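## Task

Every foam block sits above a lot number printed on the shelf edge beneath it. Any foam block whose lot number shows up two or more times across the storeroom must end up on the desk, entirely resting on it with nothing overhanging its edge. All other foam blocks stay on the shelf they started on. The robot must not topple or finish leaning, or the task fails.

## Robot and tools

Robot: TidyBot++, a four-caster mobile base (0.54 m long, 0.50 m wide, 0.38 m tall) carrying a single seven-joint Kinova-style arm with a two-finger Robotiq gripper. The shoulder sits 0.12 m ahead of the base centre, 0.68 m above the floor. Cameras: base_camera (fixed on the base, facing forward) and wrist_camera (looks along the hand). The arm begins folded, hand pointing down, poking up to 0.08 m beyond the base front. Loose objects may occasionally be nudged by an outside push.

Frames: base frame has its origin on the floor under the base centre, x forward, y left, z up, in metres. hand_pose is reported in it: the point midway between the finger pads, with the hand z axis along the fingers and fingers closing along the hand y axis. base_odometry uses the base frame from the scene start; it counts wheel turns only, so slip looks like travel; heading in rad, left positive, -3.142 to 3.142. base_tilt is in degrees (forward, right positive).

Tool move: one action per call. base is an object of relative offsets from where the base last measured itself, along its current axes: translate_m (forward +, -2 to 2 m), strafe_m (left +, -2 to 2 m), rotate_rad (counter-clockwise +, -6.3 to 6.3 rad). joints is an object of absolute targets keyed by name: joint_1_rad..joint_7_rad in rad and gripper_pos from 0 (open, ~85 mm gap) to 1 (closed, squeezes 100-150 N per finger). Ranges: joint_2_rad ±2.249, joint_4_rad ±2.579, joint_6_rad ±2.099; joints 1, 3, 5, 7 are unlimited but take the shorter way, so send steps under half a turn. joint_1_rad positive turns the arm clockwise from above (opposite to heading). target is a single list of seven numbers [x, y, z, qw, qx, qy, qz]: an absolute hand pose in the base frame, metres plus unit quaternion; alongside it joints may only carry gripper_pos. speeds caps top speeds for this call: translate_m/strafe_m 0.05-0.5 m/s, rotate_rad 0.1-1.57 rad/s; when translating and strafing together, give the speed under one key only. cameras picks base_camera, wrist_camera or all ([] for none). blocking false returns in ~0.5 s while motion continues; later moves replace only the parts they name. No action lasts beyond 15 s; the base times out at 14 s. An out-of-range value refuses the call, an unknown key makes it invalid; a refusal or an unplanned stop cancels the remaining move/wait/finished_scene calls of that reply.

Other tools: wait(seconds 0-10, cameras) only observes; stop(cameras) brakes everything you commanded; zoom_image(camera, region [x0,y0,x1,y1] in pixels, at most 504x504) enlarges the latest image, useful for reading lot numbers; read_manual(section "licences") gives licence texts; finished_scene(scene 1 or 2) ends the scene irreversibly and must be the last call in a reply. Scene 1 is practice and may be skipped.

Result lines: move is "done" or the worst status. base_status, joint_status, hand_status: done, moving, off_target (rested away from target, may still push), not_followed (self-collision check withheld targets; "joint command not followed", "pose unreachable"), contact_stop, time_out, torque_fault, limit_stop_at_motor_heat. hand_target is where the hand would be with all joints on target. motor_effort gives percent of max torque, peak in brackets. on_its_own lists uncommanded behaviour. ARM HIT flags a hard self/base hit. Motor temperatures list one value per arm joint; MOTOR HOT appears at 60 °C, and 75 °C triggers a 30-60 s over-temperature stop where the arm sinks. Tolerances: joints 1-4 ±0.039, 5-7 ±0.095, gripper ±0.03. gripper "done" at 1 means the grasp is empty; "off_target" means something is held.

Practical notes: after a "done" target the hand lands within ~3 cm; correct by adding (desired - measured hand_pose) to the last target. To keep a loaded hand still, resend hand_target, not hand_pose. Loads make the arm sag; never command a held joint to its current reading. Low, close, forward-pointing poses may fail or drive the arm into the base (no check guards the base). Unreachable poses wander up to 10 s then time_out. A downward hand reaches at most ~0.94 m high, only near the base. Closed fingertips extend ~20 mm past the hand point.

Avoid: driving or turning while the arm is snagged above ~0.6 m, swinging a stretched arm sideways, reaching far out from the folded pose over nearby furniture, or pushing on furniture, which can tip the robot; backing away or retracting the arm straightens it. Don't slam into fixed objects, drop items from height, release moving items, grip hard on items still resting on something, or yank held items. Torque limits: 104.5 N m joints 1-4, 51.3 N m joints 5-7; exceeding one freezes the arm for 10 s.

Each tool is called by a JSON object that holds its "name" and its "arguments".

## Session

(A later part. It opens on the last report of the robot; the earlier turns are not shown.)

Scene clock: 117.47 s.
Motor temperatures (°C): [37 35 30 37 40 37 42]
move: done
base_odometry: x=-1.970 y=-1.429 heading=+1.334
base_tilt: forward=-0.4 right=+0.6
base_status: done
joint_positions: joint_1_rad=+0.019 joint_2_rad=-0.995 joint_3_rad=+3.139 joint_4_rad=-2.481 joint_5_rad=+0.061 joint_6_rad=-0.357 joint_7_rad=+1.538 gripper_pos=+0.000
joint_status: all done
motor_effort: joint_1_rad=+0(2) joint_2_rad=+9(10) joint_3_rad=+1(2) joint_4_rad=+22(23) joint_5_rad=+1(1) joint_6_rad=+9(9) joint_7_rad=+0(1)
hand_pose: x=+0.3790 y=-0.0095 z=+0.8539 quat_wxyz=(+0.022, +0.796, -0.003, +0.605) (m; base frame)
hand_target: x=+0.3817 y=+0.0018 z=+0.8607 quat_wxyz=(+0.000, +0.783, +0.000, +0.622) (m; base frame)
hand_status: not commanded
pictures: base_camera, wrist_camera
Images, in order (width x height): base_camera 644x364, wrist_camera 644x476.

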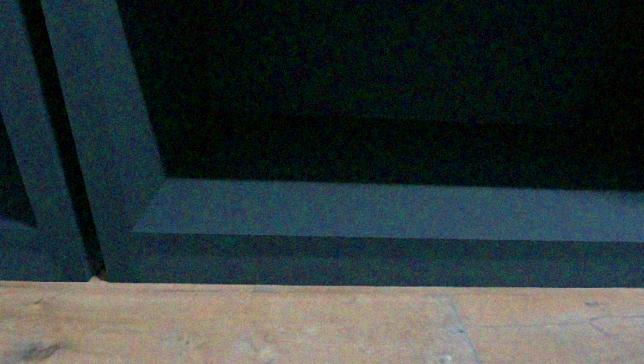

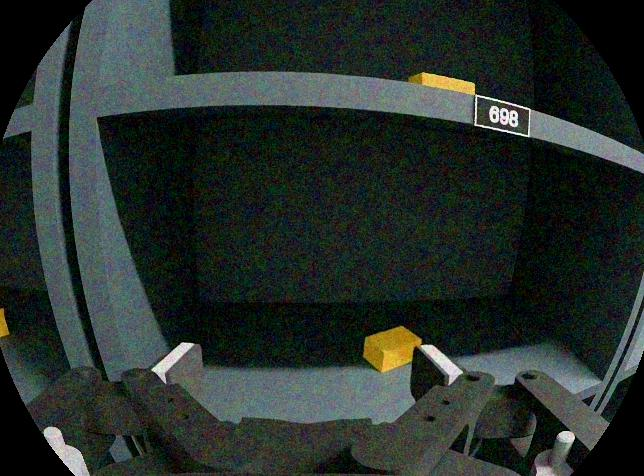

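{"name": "move", "arguments": {"base": {"strafe_m":0.65,"translate_m":-0.03}, "joints": {"joint_1_rad":0.0}}}

{"name": "move", "arguments": {"joints": {"joint_6_rad":-0.68}, "cameras": ["wrist_camera"]}}

Scene clock: 120.37 s.
Motor temperatures (°C): [37 35 30 37 40 37 42]
move: done
base_odometry: x=-2.609 y=-1.305 heading=+1.334
base_tilt: forward=-0.4 right=+0.6
base_status: done
joint_positions: joint_1_rad=+0.016 joint_2_rad=-0.995 joint_3_rad=+3.139 joint_4_rad=-2.481 joint_5_rad=+0.061 joint_6_rad=-0.355 joint_7_rad=+1.538 gripper_pos=+0.000
joint_status: all done
motor_effort: joint_1_rad=-1(1) joint_2_rad=+9(10) joint_3_rad=+1(2) joint_4_rad=+22(23) joint_5_rad=+1(1) joint_6_rad=+8(9) joint_7_rad=+0(1)
hand_pose: x=+0.3791 y=-0.0087 z=+0.8543 quat_wxyz=(+0.021, +0.796, -0.002, +0.605) (m; base frame)
hand_target: x=+0.3817 y=+0.0018 z=+0.8607 quat_wxyz=(+0.000, +0.783, +0.000, +0.622) (m; base frame)
hand_status: not commanded
pictures: base_camera, wrist_camera
Images, in order (width x height): base_camera 644x364, wrist_camera 644x476.

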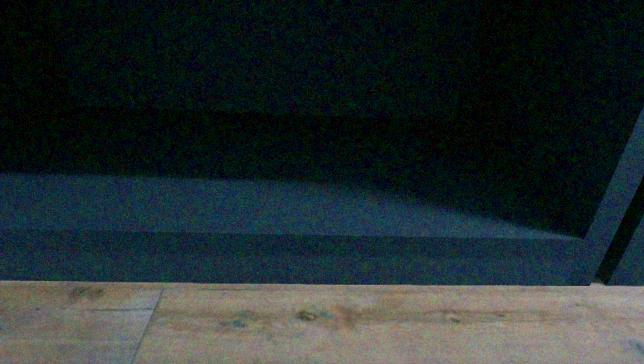

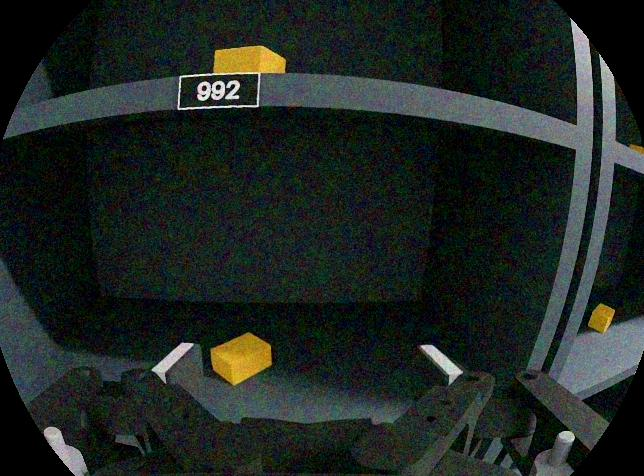

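Scene clock: 121.23 s.
Motor temperatures (°C): [37 35 30 37 40 37 42]
move: done
base_odometry: x=-2.609 y=-1.305 heading=+1.334
base_tilt: forward=-0.4 right=+0.6
base_status: not commanded
joint_positions: joint_1_rad=+0.016 joint_2_rad=-0.995 joint_3_rad=+3.139 joint_4_rad=-2.488 joint_5_rad=+0.061 joint_6_rad=-0.659 joint_7_rad=+1.538 gripper_pos=+0.000
joint_status: all done
motor_effort: joint_1_rad=+0(1) joint_2_rad=+9(11) joint_3_rad=+1(1) joint_4_rad=+22(24) joint_5_rad=+1(1) joint_6_rad=+7(10) joint_7_rad=-1(1)
hand_pose: x=+0.3395 y=-0.0133 z=+0.7650 quat_wxyz=(+0.024, +0.880, -0.008, +0.475) (m; base frame)
hand_target: x=+0.3338 y=+0.0016 z=+0.7533 quat_wxyz=(+0.000, +0.887, +0.000, +0.463) (m; base frame)
hand_status: not commanded
pictures: wrist_camera
Images, in order (width x height): wrist_camera 644x476.

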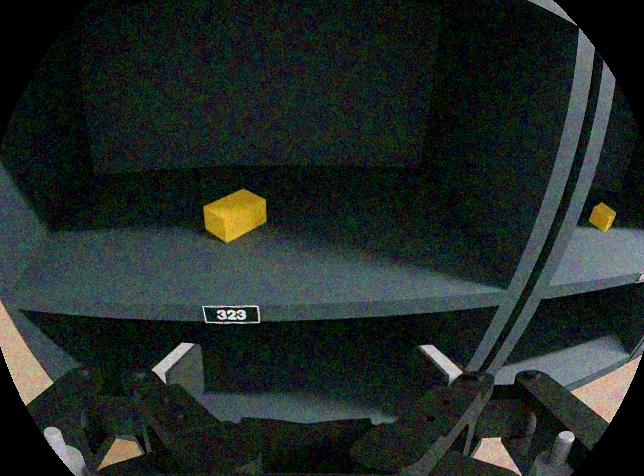

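{"name": "move", "arguments": {"base": {"strafe_m":-0.78,"translate_m":-0.01}, "joints": {"joint_1_rad":0.01,"joint_2_rad":-0.9,"joint_3_rad":3.14,"joint_4_rad":-1.75,"joint_5_rad":0,"joint_6_rad":-1.2,"joint_7_rad":1.57}}}

{"name": "zoom_image", "arguments": {"camera": "wrist_camera", "region": [240, 160, 400, 300]}}

Scene clock: 124.80 s.
Motor temperatures (°C): [37 35 30 37 40 37 42]
move: done
base_odometry: x=-1.853 y=-1.499 heading=+1.333
base_tilt: forward=-0.4 right=+0.6
base_status: done
joint_positions: joint_1_rad=+0.016 joint_2_rad=-0.913 joint_3_rad=+3.139 joint_4_rad=-1.765 joint_5_rad=+0.061 joint_6_rad=-1.151 joint_7_rad=+1.538 gripper_pos=+0.000
joint_status: all done
motor_effort: joint_1_rad=+0(3) joint_2_rad=+12(12) joint_3_rad=+1(3) joint_4_rad=+19(24) joint_5_rad=+1(2) joint_6_rad=+8(9) joint_7_rad=+0(1)
hand_pose: x=+0.3046 y=-0.0179 z=+1.0164 quat_wxyz=(+0.026, +0.841, -0.024, +0.539) (m; base frame)
hand_target: x=+0.3018 y=+0.0001 z=+1.0073 quat_wxyz=(+0.003, +0.855, -0.004, +0.519) (m; base frame)
hand_status: not commanded
pictures: base_camera, wrist_camera
Images, in order (width x height): base_camera 644x364, wrist_camera 644x476.

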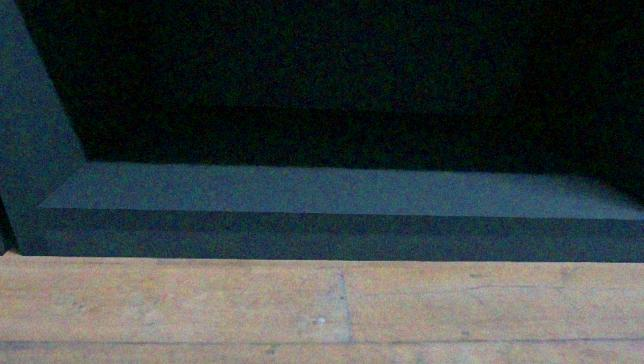

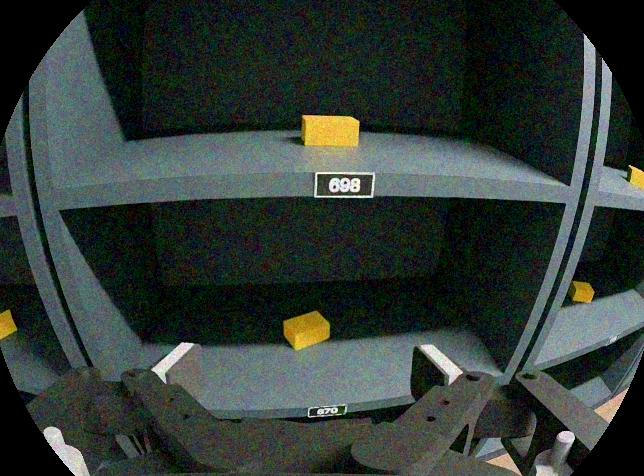

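Scaled by 3.150.

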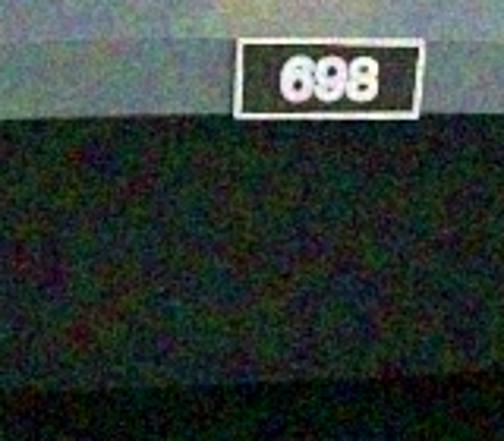

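{"name": "zoom_image", "arguments": {"camera": "wrist_camera", "region": [290, 100, 370, 160]}}

Scaled by 6.300.

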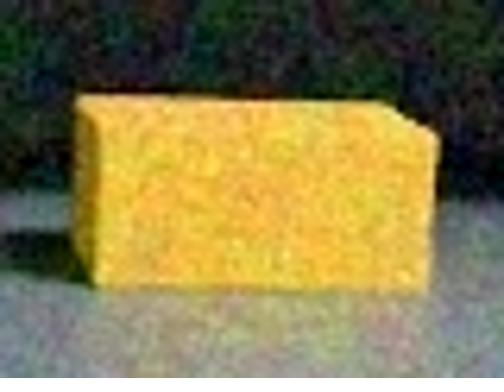

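{"name": "move", "arguments": {"base": {"strafe_m":0.15}, "joints": {"joint_1_rad":-0.426,"joint_2_rad":0.33,"joint_3_rad":3.14,"joint_4_rad":-0.92,"joint_5_rad":1.24,"joint_6_rad":-1.83,"joint_7_rad":0.14}}}

Scene clock: 129.30 s.
Motor temperatures (°C): [37 35 30 37 40 37 42]
move: done
base_odometry: x=-1.999 y=-1.463 heading=+1.333
base_tilt: forward=-0.3 right=+0.6
base_status: done
joint_positions: joint_1_rad=-0.408 joint_2_rad=+0.310 joint_3_rad=+3.139 joint_4_rad=-0.938 joint_5_rad=+1.174 joint_6_rad=-1.778 joint_7_rad=+0.185 gripper_pos=+0.000
joint_status: all done
motor_effort: joint_1_rad=+0(2) joint_2_rad=-27(28) joint_3_rad=+1(3) joint_4_rad=+15(19) joint_5_rad=+8(10) joint_6_rad=+2(9) joint_7_rad=+0(1)
hand_pose: x=+0.6006 y=-0.0959 z=+1.0498 quat_wxyz=(+0.295, +0.666, -0.518, +0.448) (m; base frame)
hand_target: x=+0.5914 y=-0.0965 z=+1.0606 quat_wxyz=(+0.313, +0.633, -0.537, +0.461) (m; base frame)
hand_status: not commanded
pictures: base_camera, wrist_camera
Images, in order (width x height): base_camera 644x364, wrist_camera 644x476.

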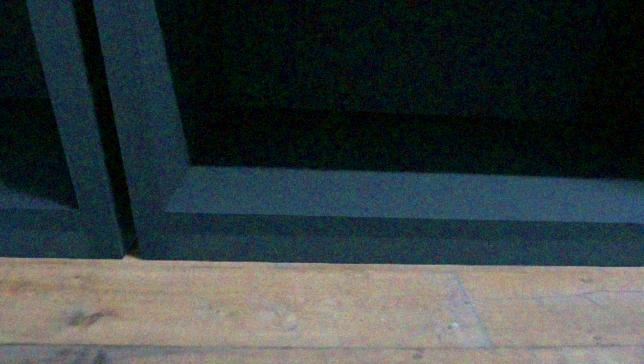

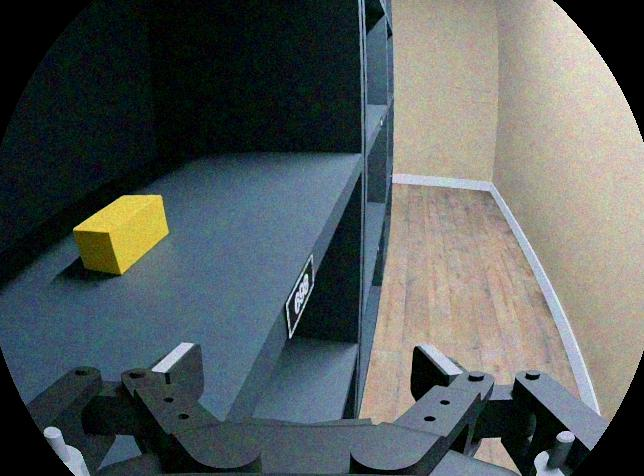

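{"name": "move", "arguments": {"base": {"translate_m":0.285,"strafe_m":0.03}, "speeds": {"translate_m":0.3}}}

Scene clock: 133.63 s.
Motor temperatures (°C): [37 35 30 37 40 37 42]
move: time_out
base_odometry: x=-1.962 y=-1.182 heading=+1.328
base_tilt: forward=-0.4 right=+0.6
base_status: translate_m time_out (by the wheels' count: +0.282 of +0.285); strafe_m time_out (by the wheels' count: +0.030 of +0.030)
joint_positions: joint_1_rad=-0.485 joint_2_rad=-0.009 joint_3_rad=+3.075 joint_4_rad=-0.890 joint_5_rad=+1.177 joint_6_rad=-1.829 joint_7_rad=+0.183 gripper_pos=+0.000
joint_status: not commanded
motor_effort: joint_1_rad=+8(16) joint_2_rad=+50(55) joint_3_rad=+11(19) joint_4_rad=+7(32) joint_5_rad=+9(15) joint_6_rad=+9(10) joint_7_rad=+0(1)
hand_pose: x=+0.4772 y=-0.1042 z=+1.1630 quat_wxyz=(+0.132, +0.640, -0.561, +0.508) (m; base frame)
hand_target: x=+0.5914 y=-0.0965 z=+1.0606 quat_wxyz=(+0.313, +0.633, -0.537, +0.461) (m; base frame)
hand_status: not commanded
pictures: base_camera, wrist_camera
Images, in order (width x height): base_camera 644x364, wrist_camera 644x476.

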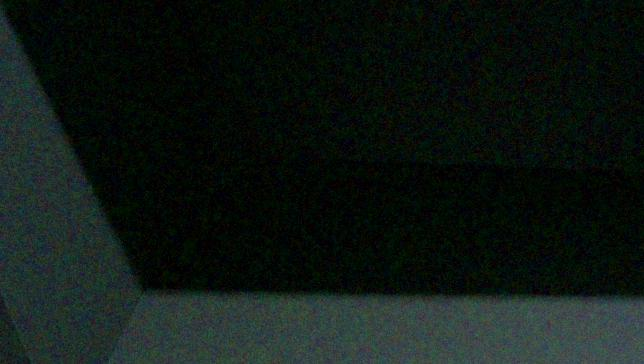

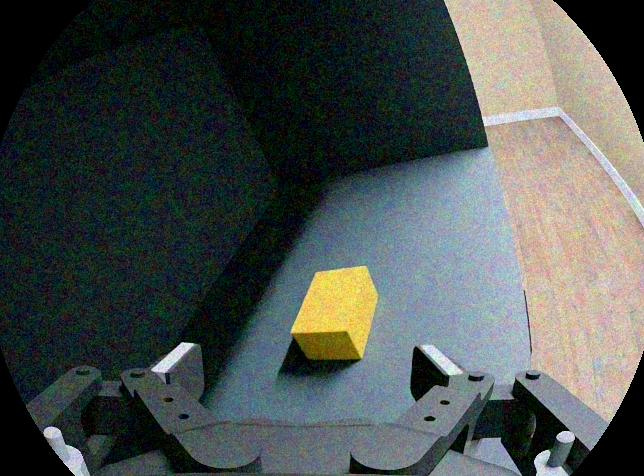

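{"name": "move", "arguments": {"base": {"translate_m":-0.13}}}

Scene clock: 137.27 s.
Motor temperatures (°C): [37 36 30 37 40 37 42]
move: done
base_odometry: x=-1.993 y=-1.309 heading=+1.330
base_tilt: forward=-0.4 right=+0.6
base_status: done
joint_positions: joint_1_rad=-0.435 joint_2_rad=+0.209 joint_3_rad=+3.130 joint_4_rad=-0.862 joint_5_rad=+1.187 joint_6_rad=-1.829 joint_7_rad=+0.183 gripper_pos=+0.000
joint_status: not commanded
motor_effort: joint_1_rad=+1(10) joint_2_rad=+0(53) joint_3_rad=+2(13) joint_4_rad=+8(9) joint_5_rad=+7(10) joint_6_rad=+5(7) joint_7_rad=+0(1)
hand_pose: x=+0.5529 y=-0.1016 z=+1.1064 quat_wxyz=(+0.236, +0.640, -0.558, +0.473) (m; base frame)
hand_target: x=+0.5914 y=-0.0965 z=+1.0606 quat_wxyz=(+0.313, +0.633, -0.537, +0.461) (m; base frame)
hand_status: not commanded
pictures: base_camera, wrist_camera
Images, in order (width x height): base_camera 644x364, wrist_camera 644x476.

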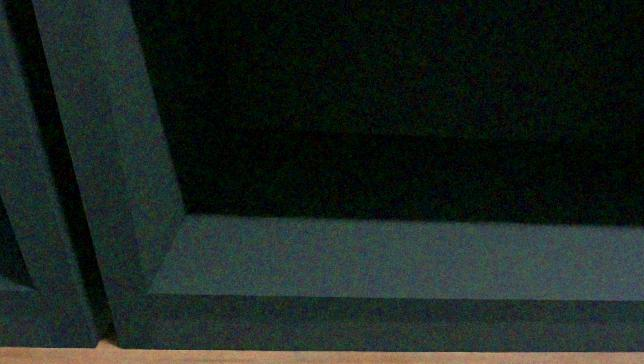

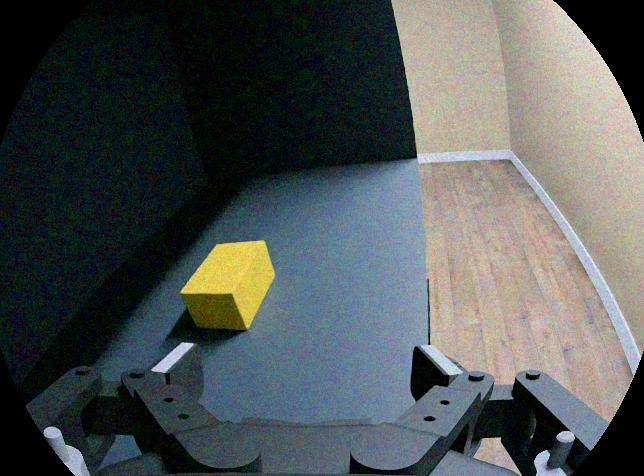

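{"name": "move", "arguments": {"joints": {"joint_1_rad":-0.426,"joint_2_rad":0.21,"joint_3_rad":3.14,"joint_4_rad":-0.84,"joint_5_rad":1.24,"joint_6_rad":-1.83,"joint_7_rad":0.14}, "base": {"strafe_m":-0.10}}}

Scene clock: 139.80 s.
Motor temperatures (°C): [37 36 30 37 40 37 42]
move: done
base_odometry: x=-1.896 y=-1.333 heading=+1.330
base_tilt: forward=-0.3 right=+0.6
base_status: done
joint_positions: joint_1_rad=-0.427 joint_2_rad=+0.205 joint_3_rad=+3.135 joint_4_rad=-0.855 joint_5_rad=+1.188 joint_6_rad=-1.829 joint_7_rad=+0.183 gripper_pos=+0.000
joint_status: all done
motor_effort: joint_1_rad=+0(8) joint_2_rad=-22(27) joint_3_rad=+1(6) joint_4_rad=+14(16) joint_5_rad=+8(9) joint_6_rad=+3(6) joint_7_rad=+0(1)
hand_pose: x=+0.5498 y=-0.1076 z=+1.1100 quat_wxyz=(+0.235, +0.634, -0.564, +0.474) (m; base frame)
hand_target: x=+0.5460 y=-0.1171 z=+1.1249 quat_wxyz=(+0.237, +0.601, -0.582, +0.494) (m; base frame)
hand_status: not commanded
pictures: base_camera, wrist_camera
Images, in order (width x height): base_camera 644x364, wrist_camera 644x476.

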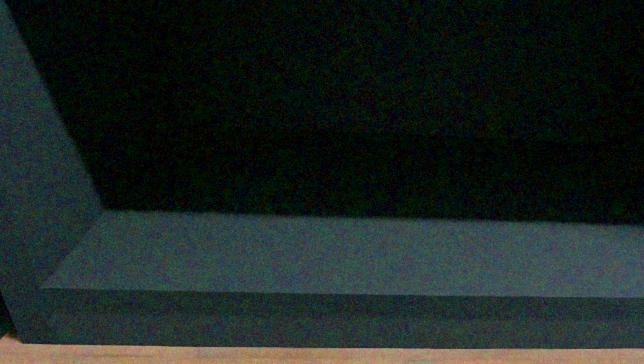

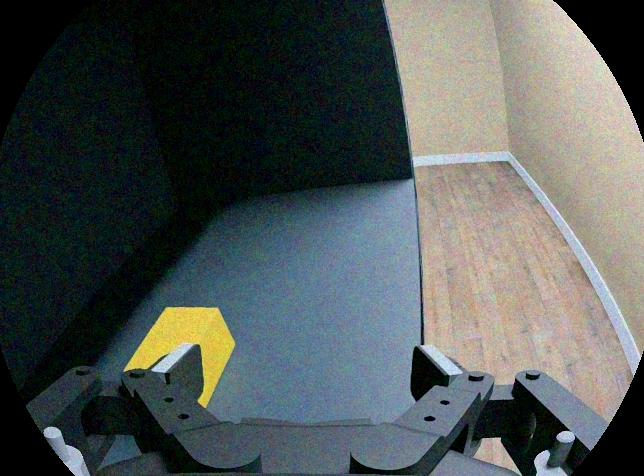

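{"name": "move", "arguments": {"base": {"translate_m":0.095,"strafe_m":-0.03}, "speeds": {"translate_m":0.2}}}

Scene clock: 141.33 s.
Motor temperatures (°C): [37 36 30 37 40 37 42]
move: done
base_odometry: x=-1.844 y=-1.248 heading=+1.329
base_tilt: forward=-0.3 right=+0.6
base_status: done
joint_positions: joint_1_rad=-0.427 joint_2_rad=+0.203 joint_3_rad=+3.135 joint_4_rad=-0.854 joint_5_rad=+1.188 joint_6_rad=-1.829 joint_7_rad=+0.183 gripper_pos=+0.000
joint_status: not commanded
motor_effort: joint_1_rad=+0(2) joint_2_rad=-22(24) joint_3_rad=+1(2) joint_4_rad=+15(16) joint_5_rad=+8(8) joint_6_rad=+4(5) joint_7_rad=+0(1)
hand_pose: x=+0.5491 y=-0.1079 z=+1.1107 quat_wxyz=(+0.234, +0.634, -0.565, +0.474) (m; base frame)
hand_target: x=+0.5460 y=-0.1171 z=+1.1249 quat_wxyz=(+0.237, +0.601, -0.582, +0.494) (m; base frame)
hand_status: not commanded
pictures: base_camera, wrist_camera
Images, in order (width x height): base_camera 644x364, wrist_camera 644x476.

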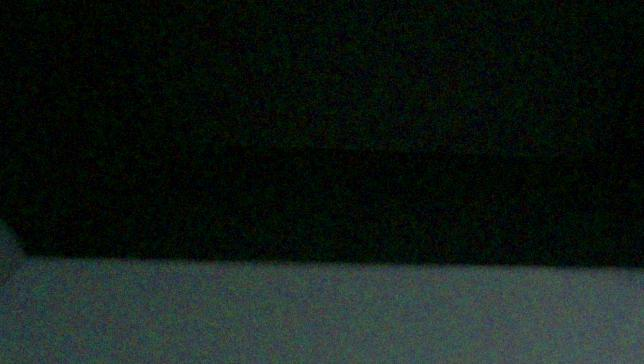

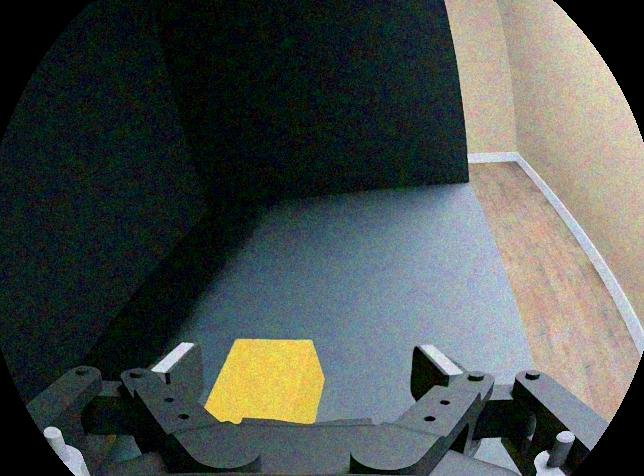

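{"name": "move", "arguments": {"base": {"translate_m":0.085,"strafe_m":0.072,"rotate_rad":-0.18}, "speeds": {"translate_m":0.2}, "cameras": ["wrist_camera"]}}

Scene clock: 143.23 s.
Motor temperatures (°C): [37 36 30 37 40 37 42]
move: done
base_odometry: x=-1.893 y=-1.148 heading=+1.148
base_tilt: forward=-0.3 right=+0.6
base_status: done
joint_positions: joint_1_rad=-0.425 joint_2_rad=+0.203 joint_3_rad=+3.137 joint_4_rad=-0.854 joint_5_rad=+1.188 joint_6_rad=-1.829 joint_7_rad=+0.183 gripper_pos=+0.000
joint_status: not commanded
motor_effort: joint_1_rad=+0(4) joint_2_rad=-21(24) joint_3_rad=+1(2) joint_4_rad=+14(16) joint_5_rad=+8(8) joint_6_rad=+3(4) joint_7_rad=+0(1)
hand_pose: x=+0.5486 y=-0.1095 z=+1.1110 quat_wxyz=(+0.235, +0.632, -0.566, +0.474) (m; base frame)
hand_target: x=+0.5460 y=-0.1171 z=+1.1249 quat_wxyz=(+0.237, +0.601, -0.582, +0.494) (m; base frame)
hand_status: not commanded
pictures: wrist_camera
Images, in order (width x height): wrist_camera 644x476.

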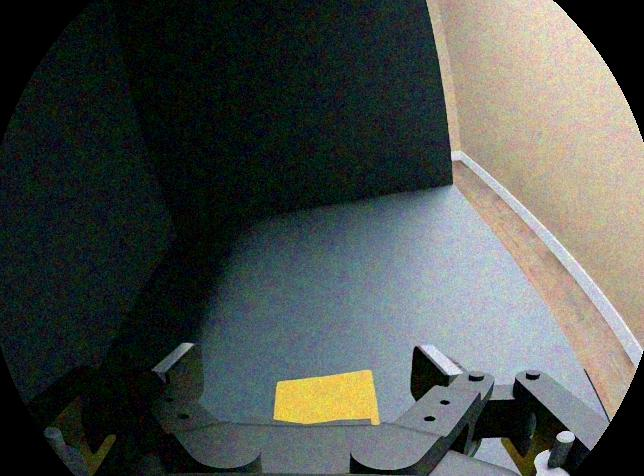

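{"name": "move", "arguments": {"base": {"translate_m":-0.05,"strafe_m":-0.008}, "speeds": {"translate_m":0.2}, "cameras": []}}

{"name": "move", "arguments": {"joints": {"joint_2_rad":0.29,"joint_4_rad":-0.91}, "cameras": ["wrist_camera"]}}

Scene clock: 144.97 s.
Motor temperatures (°C): [37 36 30 37 40 37 42]
move: done
base_odometry: x=-1.907 y=-1.197 heading=+1.148
base_tilt: forward=-0.3 right=+0.6
base_status: done
joint_positions: joint_1_rad=-0.425 joint_2_rad=+0.197 joint_3_rad=+3.137 joint_4_rad=-0.853 joint_5_rad=+1.188 joint_6_rad=-1.829 joint_7_rad=+0.183 gripper_pos=+0.000
joint_status: not commanded
motor_effort: joint_1_rad=+0(1) joint_2_rad=-22(25) joint_3_rad=+1(2) joint_4_rad=+14(15) joint_5_rad=+8(8) joint_6_rad=+3(4) joint_7_rad=+0(1)
hand_pose: x=+0.5462 y=-0.1106 z=+1.1133 quat_wxyz=(+0.232, +0.631, -0.567, +0.475) (m; base frame)
hand_target: x=+0.5460 y=-0.1171 z=+1.1249 quat_wxyz=(+0.237, +0.601, -0.582, +0.494) (m; base frame)
hand_status: not commanded
pictures: none
No camera images: "cameras" was empty.

Scene clock: 145.93 s.
Motor temperatures (°C): [37 36 30 37 40 37 42]
move: done
base_odometry: x=-1.907 y=-1.197 heading=+1.148
base_tilt: forward=-0.4 right=+0.6
base_status: not commanded
joint_positions: joint_1_rad=-0.425 joint_2_rad=+0.280 joint_3_rad=+3.137 joint_4_rad=-0.889 joint_5_rad=+1.188 joint_6_rad=-1.829 joint_7_rad=+0.183 gripper_pos=+0.000
joint_status: all done
motor_effort: joint_1_rad=-1(1) joint_2_rad=-25(28) joint_3_rad=+1(2) joint_4_rad=+15(17) joint_5_rad=+8(9) joint_6_rad=+3(4) joint_7_rad=+0(1)
hand_pose: x=+0.5775 y=-0.0964 z=+1.0740 quat_wxyz=(+0.278, +0.650, -0.542, +0.454) (m; base frame)
hand_target: x=+0.5774 y=-0.1029 z=+1.0785 quat_wxyz=(+0.294, +0.626, -0.549, +0.470) (m; base frame)
hand_status: not commanded
pictures: wrist_camera
Images, in order (width x height): wrist_camera 644x476.

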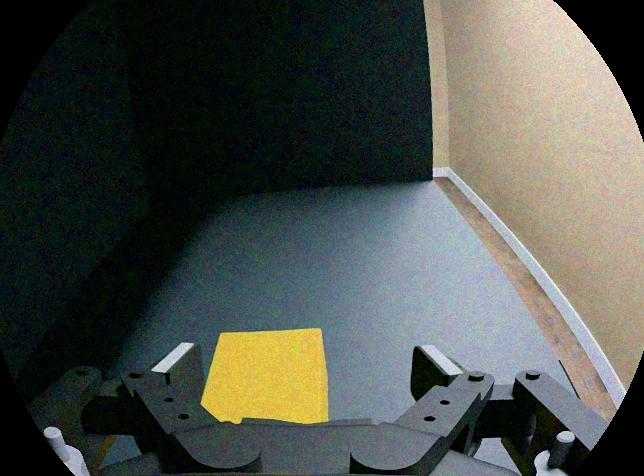

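{"name": "move", "arguments": {"base": {"translate_m":0.023,"strafe_m":0.005}, "speeds": {"translate_m":0.2}, "cameras": []}}

{"name": "move", "arguments": {"joints": {"joint_4_rad":-0.955}, "cameras": ["wrist_camera"]}}

Scene clock: 147.17 s.
Motor temperatures (°C): [37 36 30 37 40 37 42]
move: done
base_odometry: x=-1.902 y=-1.174 heading=+1.148
base_tilt: forward=-0.3 right=+0.6
base_status: done
joint_positions: joint_1_rad=-0.425 joint_2_rad=+0.285 joint_3_rad=+3.137 joint_4_rad=-0.889 joint_5_rad=+1.188 joint_6_rad=-1.829 joint_7_rad=+0.183 gripper_pos=+0.000
joint_status: not commanded
motor_effort: joint_1_rad=+0(2) joint_2_rad=-26(29) joint_3_rad=+2(2) joint_4_rad=+15(16) joint_5_rad=+8(9) joint_6_rad=+3(3) joint_7_rad=+0(1)
hand_pose: x=+0.5792 y=-0.0956 z=+1.0722 quat_wxyz=(+0.280, +0.651, -0.541, +0.453) (m; base frame)
hand_target: x=+0.5774 y=-0.1029 z=+1.0785 quat_wxyz=(+0.294, +0.626, -0.549, +0.470) (m; base frame)
hand_status: not commanded
pictures: none
No camera images: "cameras" was empty.

Scene clock: 147.87 s.
Motor temperatures (°C): [37 36 30 37 40 37 42]
move: done
base_odometry: x=-1.902 y=-1.174 heading=+1.148
base_tilt: forward=-0.3 right=+0.6
base_status: not commanded
joint_positions: joint_1_rad=-0.425 joint_2_rad=+0.285 joint_3_rad=+3.137 joint_4_rad=-0.931 joint_5_rad=+1.188 joint_6_rad=-1.829 joint_7_rad=+0.183 gripper_pos=+0.000
joint_status: all done
motor_effort: joint_1_rad=+0(1) joint_2_rad=-25(26) joint_3_rad=+1(1) joint_4_rad=+15(16) joint_5_rad=+8(9) joint_6_rad=+2(3) joint_7_rad=+0(0)
hand_pose: x=+0.5784 y=-0.0959 z=+1.0612 quat_wxyz=(+0.296, +0.657, -0.532, +0.445) (m; base frame)
hand_target: x=+0.5769 y=-0.1031 z=+1.0671 quat_wxyz=(+0.311, +0.633, -0.538, +0.462) (m; base frame)
hand_status: not commanded
pictures: wrist_camera
Images, in order (width x height): wrist_camera 644x476.

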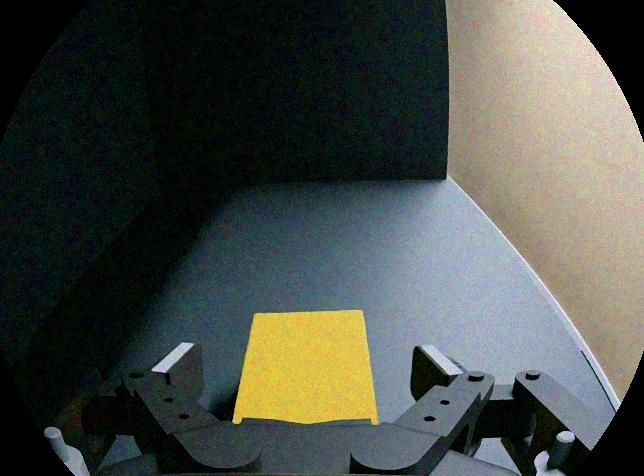

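{"name": "move", "arguments": {"joints": {"joint_4_rad":-1.05}, "cameras": ["wrist_camera"]}}

Scene clock: 148.97 s.
Motor temperatures (°C): [37 36 30 37 40 37 42]
move: done
base_odometry: x=-1.902 y=-1.174 heading=+1.148
base_tilt: forward=-0.3 right=+0.6
base_status: not commanded
joint_positions: joint_1_rad=-0.425 joint_2_rad=+0.285 joint_3_rad=+3.137 joint_4_rad=-1.024 joint_5_rad=+1.188 joint_6_rad=-1.829 joint_7_rad=+0.183 gripper_pos=+0.000
joint_status: all done
motor_effort: joint_1_rad=-1(1) joint_2_rad=-26(27) joint_3_rad=+1(2) joint_4_rad=+15(18) joint_5_rad=+8(9) joint_6_rad=+2(3) joint_7_rad=+0(0)
hand_pose: x=+0.5754 y=-0.0973 z=+1.0372 quat_wxyz=(+0.331, +0.669, -0.510, +0.427) (m; base frame)
hand_target: x=+0.5743 y=-0.1042 z=+1.0431 quat_wxyz=(+0.347, +0.646, -0.515, +0.445) (m; base frame)
hand_status: not commanded
pictures: wrist_camera
Images, in order (width x height): wrist_camera 644x476.

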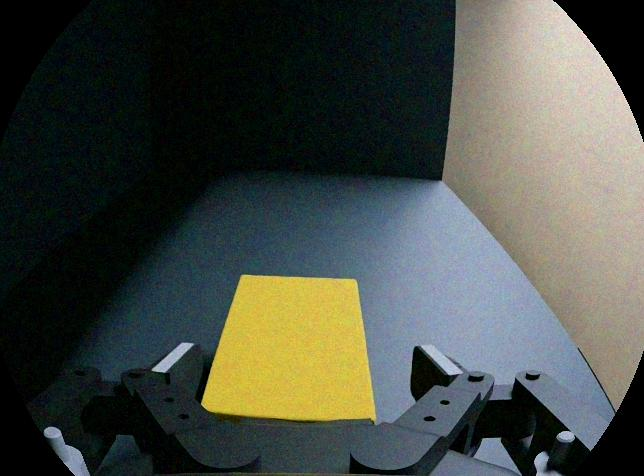

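{"name": "move", "arguments": {"joints": {"joint_4_rad":-1.08}, "base": {"translate_m":0.007}, "cameras": []}}

{"name": "move", "arguments": {"joints": {"gripper_pos":0.5}, "cameras": ["wrist_camera"]}}

Scene clock: 149.77 s.
Motor temperatures (°C): [37 36 30 37 40 37 42]
move: done
base_odometry: x=-1.899 y=-1.168 heading=+1.148
base_tilt: forward=-0.3 right=+0.6
base_status: done
joint_positions: joint_1_rad=-0.425 joint_2_rad=+0.283 joint_3_rad=+3.137 joint_4_rad=-1.055 joint_5_rad=+1.188 joint_6_rad=-1.829 joint_7_rad=+0.183 gripper_pos=+0.000
joint_status: all done
motor_effort: joint_1_rad=+0(2) joint_2_rad=-25(27) joint_3_rad=+1(2) joint_4_rad=+16(17) joint_5_rad=+9(9) joint_6_rad=+1(2) joint_7_rad=+0(1)
hand_pose: x=+0.5732 y=-0.0983 z=+1.0301 quat_wxyz=(+0.342, +0.673, -0.503, +0.422) (m; base frame)
hand_target: x=+0.5730 y=-0.1048 z=+1.0356 quat_wxyz=(+0.358, +0.650, -0.507, +0.439) (m; base frame)
hand_status: not commanded
pictures: none
No camera images: "cameras" was empty.

Scene clock: 150.60 s.
Motor temperatures (°C): [37 36 30 37 40 37 42]
move: off_target
base_odometry: x=-1.899 y=-1.168 heading=+1.148
base_tilt: forward=-0.3 right=+0.6
base_status: not commanded
joint_positions: joint_1_rad=-0.425 joint_2_rad=+0.282 joint_3_rad=+3.137 joint_4_rad=-1.055 joint_5_rad=+1.191 joint_6_rad=-1.829 joint_7_rad=+0.182 gripper_pos=+0.395
joint_status: gripper_pos off_target (ended at +0.395, target +0.500)
motor_effort: joint_1_rad=-1(1) joint_2_rad=-25(26) joint_3_rad=+1(2) joint_4_rad=+15(16) joint_5_rad=+8(9) joint_6_rad=+1(2) joint_7_rad=+0(1)
hand_pose: x=+0.5731 y=-0.0986 z=+1.0308 quat_wxyz=(+0.342, +0.672, -0.503, +0.422) (m; base frame)
hand_target: x=+0.5730 y=-0.1048 z=+1.0356 quat_wxyz=(+0.358, +0.650, -0.507, +0.439) (m; base frame)
hand_status: not commanded
pictures: wrist_camera
Images, in order (width x height): wrist_camera 644x476.

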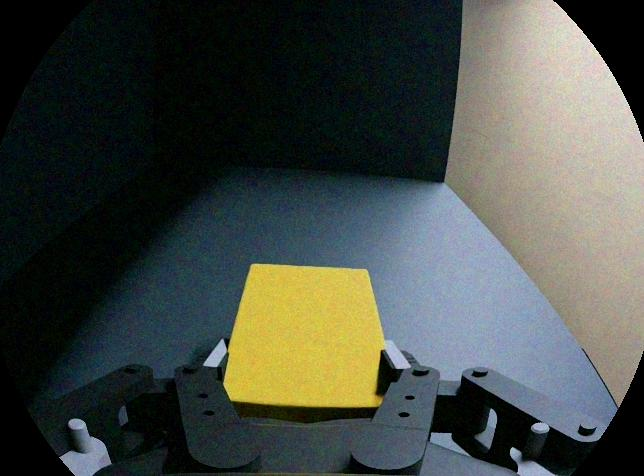

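{"name": "move", "arguments": {"joints": {"joint_4_rad":-0.85}, "cameras": [], "blocking": false}}

{"name": "move", "arguments": {"base": {"translate_m":-0.27,"strafe_m":-0.06}, "speeds": {"translate_m":0.3}}}

Scene clock: 151.57 s.
Motor temperatures (°C): [37 36 30 37 40 37 42]
move: moving
base_odometry: x=-1.899 y=-1.168 heading=+1.148
base_tilt: forward=-0.3 right=+0.6
base_status: not commanded
joint_positions: joint_1_rad=-0.425 joint_2_rad=+0.282 joint_3_rad=+3.137 joint_4_rad=-0.973 joint_5_rad=+1.191 joint_6_rad=-1.829 joint_7_rad=+0.182 gripper_pos=+0.395
joint_status: joint_4_rad moving
motor_effort: joint_1_rad=-1(1) joint_2_rad=-25(27) joint_3_rad=+1(1) joint_4_rad=+15(17) joint_5_rad=+9(9) joint_6_rad=+2(2) joint_7_rad=+0(0)
hand_pose: x=+0.5764 y=-0.0972 z=+1.0518 quat_wxyz=(+0.312, +0.662, -0.522, +0.438) (m; base frame)
hand_target: x=+0.5770 y=-0.1030 z=+1.0688 quat_wxyz=(+0.309, +0.632, -0.540, +0.463) (m; base frame)
hand_status: not commanded
pictures: none
No camera images: "cameras" was empty.

Scene clock: 153.47 s.
Motor temperatures (°C): [37 36 30 37 40 37 42]
move: done
base_odometry: x=-1.955 y=-1.439 heading=+1.148
base_tilt: forward=-0.3 right=+0.6
base_status: done
joint_positions: joint_1_rad=-0.425 joint_2_rad=+0.279 joint_3_rad=+3.137 joint_4_rad=-0.866 joint_5_rad=+1.191 joint_6_rad=-1.829 joint_7_rad=+0.182 gripper_pos=+0.395
joint_status: all done
motor_effort: joint_1_rad=+0(1) joint_2_rad=-25(30) joint_3_rad=+1(2) joint_4_rad=+15(17) joint_5_rad=+8(9) joint_6_rad=+3(4) joint_7_rad=+0(1)
hand_pose: x=+0.5772 y=-0.0969 z=+1.0810 quat_wxyz=(+0.270, +0.646, -0.548, +0.459) (m; base frame)
hand_target: x=+0.5773 y=-0.1029 z=+1.0937 quat_wxyz=(+0.271, +0.617, -0.562, +0.480) (m; base frame)
hand_status: not commanded
pictures: base_camera, wrist_camera
Images, in order (width x height): base_camera 644x364, wrist_camera 644x476.

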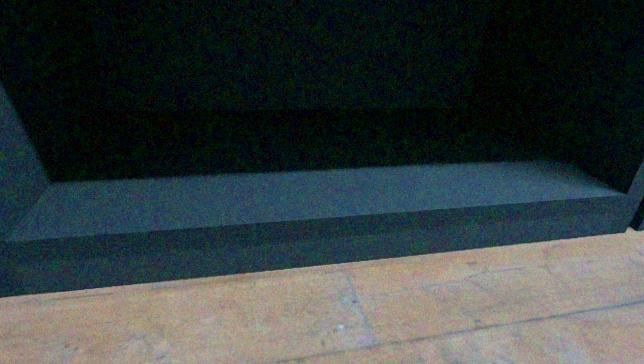

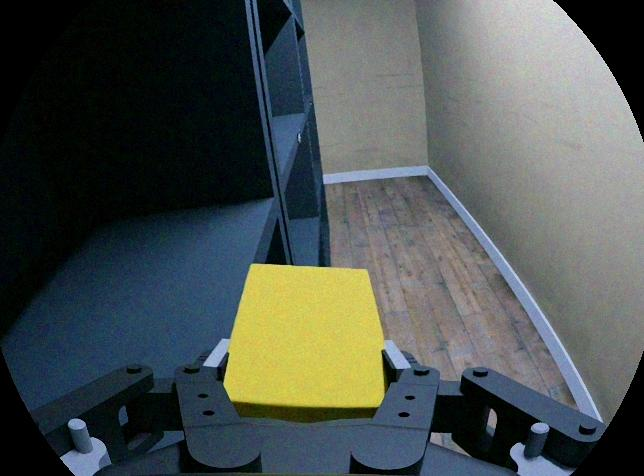

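{"name": "move", "arguments": {"base": {"translate_m":0.34,"strafe_m":-1.966,"rotate_rad":0.185}, "joints": {"joint_1_rad":0.0,"joint_2_rad":-1.0,"joint_3_rad":3.14,"joint_4_rad":-2.45,"joint_5_rad":0.0,"joint_6_rad":-0.85,"joint_7_rad":1.57}}}

Scene clock: 159.83 s.
Motor temperatures (°C): [37 36 30 37 40 37 42]
move: done
base_odometry: x=-0.022 y=-1.935 heading=+1.334
base_tilt: forward=-0.3 right=+0.6
base_status: done
joint_positions: joint_1_rad=-0.018 joint_2_rad=-0.980 joint_3_rad=+3.135 joint_4_rad=-2.421 joint_5_rad=+0.068 joint_6_rad=-0.906 joint_7_rad=+1.527 gripper_pos=+0.395
joint_status: all done
motor_effort: joint_1_rad=+0(4) joint_2_rad=+10(26) joint_3_rad=+1(4) joint_4_rad=+21(23) joint_5_rad=+1(10) joint_6_rad=+7(7) joint_7_rad=-1(1)
hand_pose: x=+0.3036 y=-0.0110 z=+0.7394 quat_wxyz=(+0.022, +0.921, +0.000, +0.388) (m; base frame)
hand_target: x=+0.3091 y=+0.0016 z=+0.7396 quat_wxyz=(+0.000, +0.913, +0.000, +0.409) (m; base frame)
hand_status: not commanded
pictures: base_camera, wrist_camera
Images, in order (width x height): base_camera 644x364, wrist_camera 644x476.

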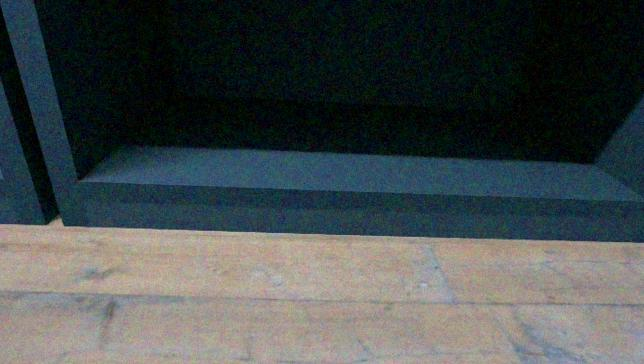

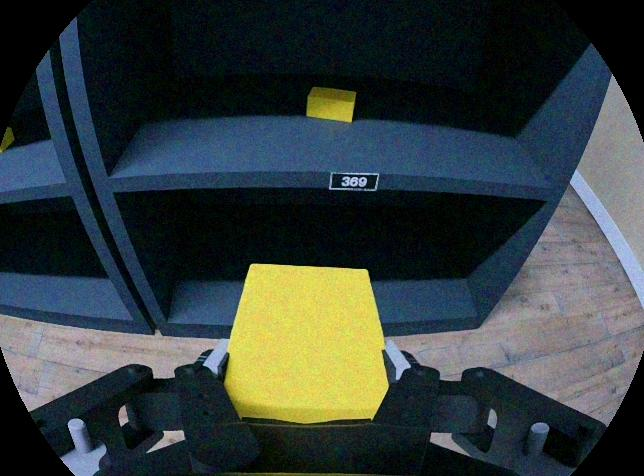

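{"name": "move", "arguments": {"base": {"strafe_m":-1.05}, "cameras": ["base_camera"]}}

{"name": "move", "arguments": {"base": {"translate_m":1.75}, "cameras": ["base_camera"]}}

{"name": "move", "arguments": {"base": {"strafe_m":1.44,"translate_m":0.1}, "joints": {"joint_1_rad":0.01,"joint_2_rad":-0.16,"joint_4_rad":-2.322,"joint_5_rad":0.03,"joint_6_rad":0.25,"joint_7_rad":1.58}}}

Scene clock: 166.43 s.
Motor temperatures (°C): [37 36 30 37 40 37 42]
move: time_out
base_odometry: x=+0.996 y=-2.180 heading=+1.335
base_tilt: forward=-0.3 right=+0.6
base_status: strafe_m time_out (by the wheels' count: -1.048 of -1.050)
joint_positions: joint_1_rad=-0.014 joint_2_rad=-0.982 joint_3_rad=+3.135 joint_4_rad=-2.421 joint_5_rad=+0.064 joint_6_rad=-0.904 joint_7_rad=+1.527 gripper_pos=+0.395
joint_status: not commanded
motor_effort: joint_1_rad=+0(1) joint_2_rad=+10(11) joint_3_rad=+1(2) joint_4_rad=+21(22) joint_5_rad=+1(2) joint_6_rad=+6(7) joint_7_rad=+0(1)
hand_pose: x=+0.3038 y=-0.0108 z=+0.7400 quat_wxyz=(+0.021, +0.921, -0.002, +0.389) (m; base frame)
hand_target: x=+0.3091 y=+0.0016 z=+0.7396 quat_wxyz=(+0.000, +0.913, +0.000, +0.409) (m; base frame)
hand_status: not commanded
pictures: base_camera
Images, in order (width x height): base_camera 644x364.

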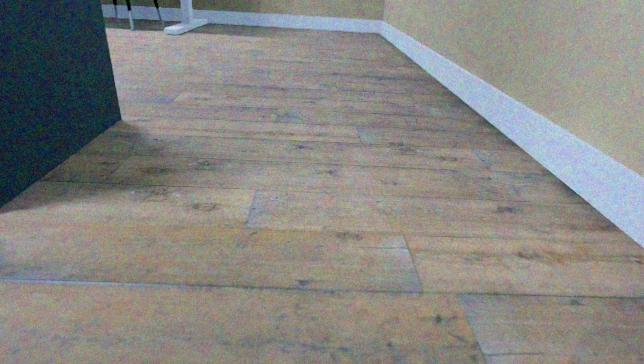

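not run: a stop that you did not command came earlier in this reply.

not run: a stop that you did not command came earlier in this reply.

{"name": "move", "arguments": {"base": {"translate_m":1.78,"strafe_m":0.02}, "cameras": ["base_camera"]}}

{"name": "move", "arguments": {"base": {"strafe_m":1.43,"translate_m":0.08}, "joints": {"joint_1_rad":0.01,"joint_2_rad":-0.16,"joint_4_rad":-2.322,"joint_5_rad":0.0,"joint_6_rad":0.25,"joint_7_rad":1.6}}}

Scene clock: 171.43 s.
Motor temperatures (°C): [37 36 30 37 40 37 42]
move: done
base_odometry: x=+1.392 y=-0.444 heading=+1.335
base_tilt: forward=-0.4 right=+0.6
base_status: done
joint_positions: joint_1_rad=-0.014 joint_2_rad=-0.986 joint_3_rad=+3.135 joint_4_rad=-2.421 joint_5_rad=+0.064 joint_6_rad=-0.902 joint_7_rad=+1.527 gripper_pos=+0.395
joint_status: not commanded
motor_effort: joint_1_rad=-1(1) joint_2_rad=+11(12) joint_3_rad=+1(1) joint_4_rad=+21(22) joint_5_rad=+1(1) joint_6_rad=+7(8) joint_7_rad=+0(1)
hand_pose: x=+0.3040 y=-0.0108 z=+0.7411 quat_wxyz=(+0.021, +0.920, -0.002, +0.392) (m; base frame)
hand_target: x=+0.3091 y=+0.0016 z=+0.7396 quat_wxyz=(+0.000, +0.913, +0.000, +0.409) (m; base frame)
hand_status: not commanded
pictures: base_camera
Images, in order (width x height): base_camera 644x364.

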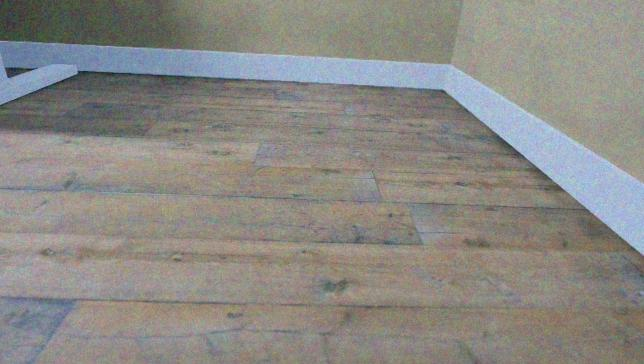

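Scene clock: 175.57 s.
Motor temperatures (°C): [37 36 30 37 40 37 42]
move: done
base_odometry: x=+0.020 y=-0.032 heading=+1.334
base_tilt: forward=-0.3 right=+0.6
base_status: done
joint_positions: joint_1_rad=-0.008 joint_2_rad=-0.176 joint_3_rad=+3.135 joint_4_rad=-2.338 joint_5_rad=+0.064 joint_6_rad=+0.193 joint_7_rad=+1.557 gripper_pos=+0.395
joint_status: all done
motor_effort: joint_1_rad=-1(2) joint_2_rad=-12(14) joint_3_rad=+0(2) joint_4_rad=+19(22) joint_5_rad=+1(2) joint_6_rad=+8(9) joint_7_rad=+0(1)
hand_pose: x=+0.5929 y=+0.0118 z=+0.8001 quat_wxyz=(+0.005, +0.832, +0.030, +0.553) (m; base frame)
hand_target: x=+0.6063 y=-0.0027 z=+0.8178 quat_wxyz=(+0.011, +0.817, +0.009, +0.577) (m; base frame)
hand_status: not commanded
pictures: base_camera, wrist_camera
Images, in order (width x height): base_camera 644x364, wrist_camera 644x476.

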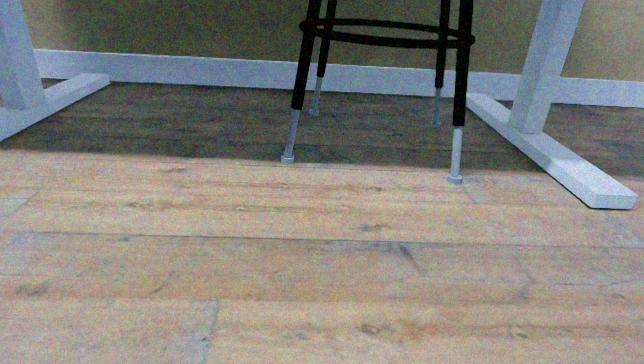

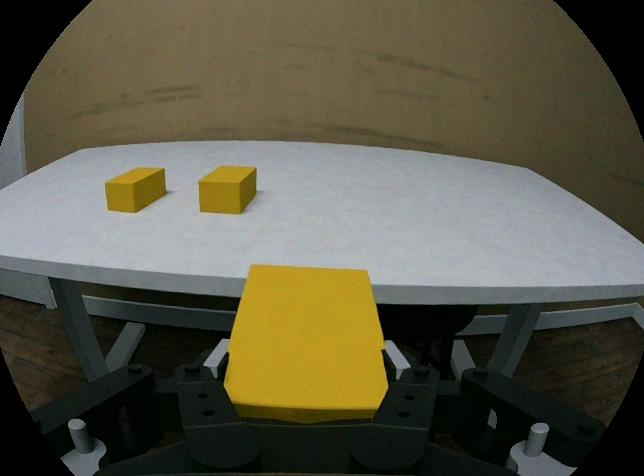

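{"name": "move", "arguments": {"base": {"translate_m":0.36}, "cameras": []}}

{"name": "move", "arguments": {"joints": {"joint_2_rad":-0.02,"joint_4_rad":-2.42,"joint_6_rad":0.42}, "cameras": []}}

{"name": "move", "arguments": {"joints": {"joint_2_rad":0.03,"joint_4_rad":-2.40,"joint_6_rad":0.45}, "cameras": []}}

{"name": "move", "arguments": {"joints": {"joint_2_rad":0.07,"joint_4_rad":-2.39,"joint_6_rad":0.49}, "cameras": ["wrist_camera"]}}

Scene clock: 178.03 s.
Motor temperatures (°C): [37 36 30 37 40 37 42]
move: done
base_odometry: x=+0.105 y=+0.318 heading=+1.335
base_tilt: forward=-0.3 right=+0.6
base_status: done
joint_positions: joint_1_rad=-0.008 joint_2_rad=-0.168 joint_3_rad=+3.135 joint_4_rad=-2.333 joint_5_rad=+0.064 joint_6_rad=+0.197 joint_7_rad=+1.557 gripper_pos=+0.395
joint_status: not commanded
motor_effort: joint_1_rad=-1(1) joint_2_rad=-13(15) joint_3_rad=+0(1) joint_4_rad=+19(21) joint_5_rad=+0(1) joint_6_rad=+8(9) joint_7_rad=+0(1)
hand_pose: x=+0.5959 y=+0.0119 z=+0.7999 quat_wxyz=(+0.005, +0.832, +0.030, +0.553) (m; base frame)
hand_target: x=+0.6063 y=-0.0027 z=+0.8178 quat_wxyz=(+0.011, +0.817, +0.009, +0.577) (m; base frame)
hand_status: not commanded
pictures: none
No camera images: "cameras" was empty.

Scene clock: 179.13 s.
Motor temperatures (°C): [37 36 30 37 40 37 42]
move: done
base_odometry: x=+0.105 y=+0.318 heading=+1.335
base_tilt: forward=-0.3 right=+0.6
base_status: not commanded
joint_positions: joint_1_rad=-0.007 joint_2_rad=-0.047 joint_3_rad=+3.135 joint_4_rad=-2.389 joint_5_rad=+0.064 joint_6_rad=+0.368 joint_7_rad=+1.558 gripper_pos=+0.395
joint_status: all done
motor_effort: joint_1_rad=+0(1) joint_2_rad=-14(16) joint_3_rad=+0(1) joint_4_rad=+16(20) joint_5_rad=+1(1) joint_6_rad=+8(10) joint_7_rad=-1(1)
hand_pose: x=+0.6107 y=+0.0152 z=+0.7608 quat_wxyz=(+0.000, +0.834, +0.032, +0.551) (m; base frame)
hand_target: x=+0.6085 y=-0.0027 z=+0.7468 quat_wxyz=(+0.010, +0.836, +0.009, +0.549) (m; base frame)
hand_status: not commanded
pictures: none
No camera images: "cameras" was empty.

Scene clock: 179.87 s.
Motor temperatures (°C): [37 36 30 37 40 37 42]
move: off_target
base_odometry: x=+0.105 y=+0.318 heading=+1.335
base_tilt: forward=-0.3 right=+0.6
base_status: not commanded
joint_positions: joint_1_rad=-0.007 joint_2_rad=-0.021 joint_3_rad=+3.135 joint_4_rad=-2.388 joint_5_rad=+0.064 joint_6_rad=+0.411 joint_7_rad=+1.559 gripper_pos=+0.395
joint_status: joint_2_rad off_target (ended at -0.021, target +0.030); the others done
motor_effort: joint_1_rad=-1(1) joint_2_rad=-10(14) joint_3_rad=+0(0) joint_4_rad=+15(17) joint_5_rad=+1(1) joint_6_rad=+6(8) joint_7_rad=+0(1)
hand_pose: x=+0.6179 y=+0.0159 z=+0.7606 quat_wxyz=(-0.001, +0.829, +0.032, +0.558) (m; base frame)
hand_target: x=+0.6225 y=-0.0029 z=+0.7405 quat_wxyz=(+0.010, +0.836, +0.009, +0.549) (m; base frame)
hand_status: not commanded
pictures: none
No camera images: "cameras" was empty.

Scene clock: 180.57 s.
Motor temperatures (°C): [37 36 30 37 40 37 42]
move: off_target
base_odometry: x=+0.105 y=+0.318 heading=+1.335
base_tilt: forward=-0.3 right=+0.6
base_status: not commanded
joint_positions: joint_1_rad=-0.007 joint_2_rad=+0.008 joint_3_rad=+3.135 joint_4_rad=-2.387 joint_5_rad=+0.064 joint_6_rad=+0.461 joint_7_rad=+1.560 gripper_pos=+0.395
joint_status: joint_2_rad off_target (ended at +0.008, target +0.070); the others done
motor_effort: joint_1_rad=-1(1) joint_2_rad=-9(11) joint_3_rad=+0(0) joint_4_rad=+14(16) joint_5_rad=+1(1) joint_6_rad=+5(7) joint_7_rad=-1(1)
hand_pose: x=+0.6263 y=+0.0167 z=+0.7608 quat_wxyz=(-0.002, +0.823, +0.033, +0.567) (m; base frame)
hand_target: x=+0.6333 y=-0.0030 z=+0.7364 quat_wxyz=(+0.010, +0.833, +0.009, +0.553) (m; base frame)
hand_status: not commanded
pictures: wrist_camera
Images, in order (width x height): wrist_camera 644x476.

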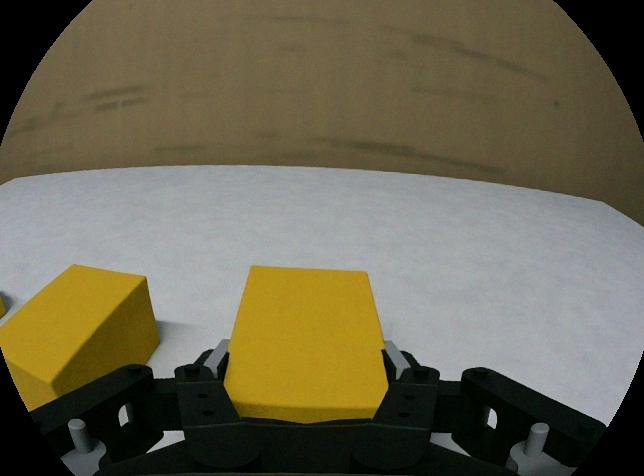

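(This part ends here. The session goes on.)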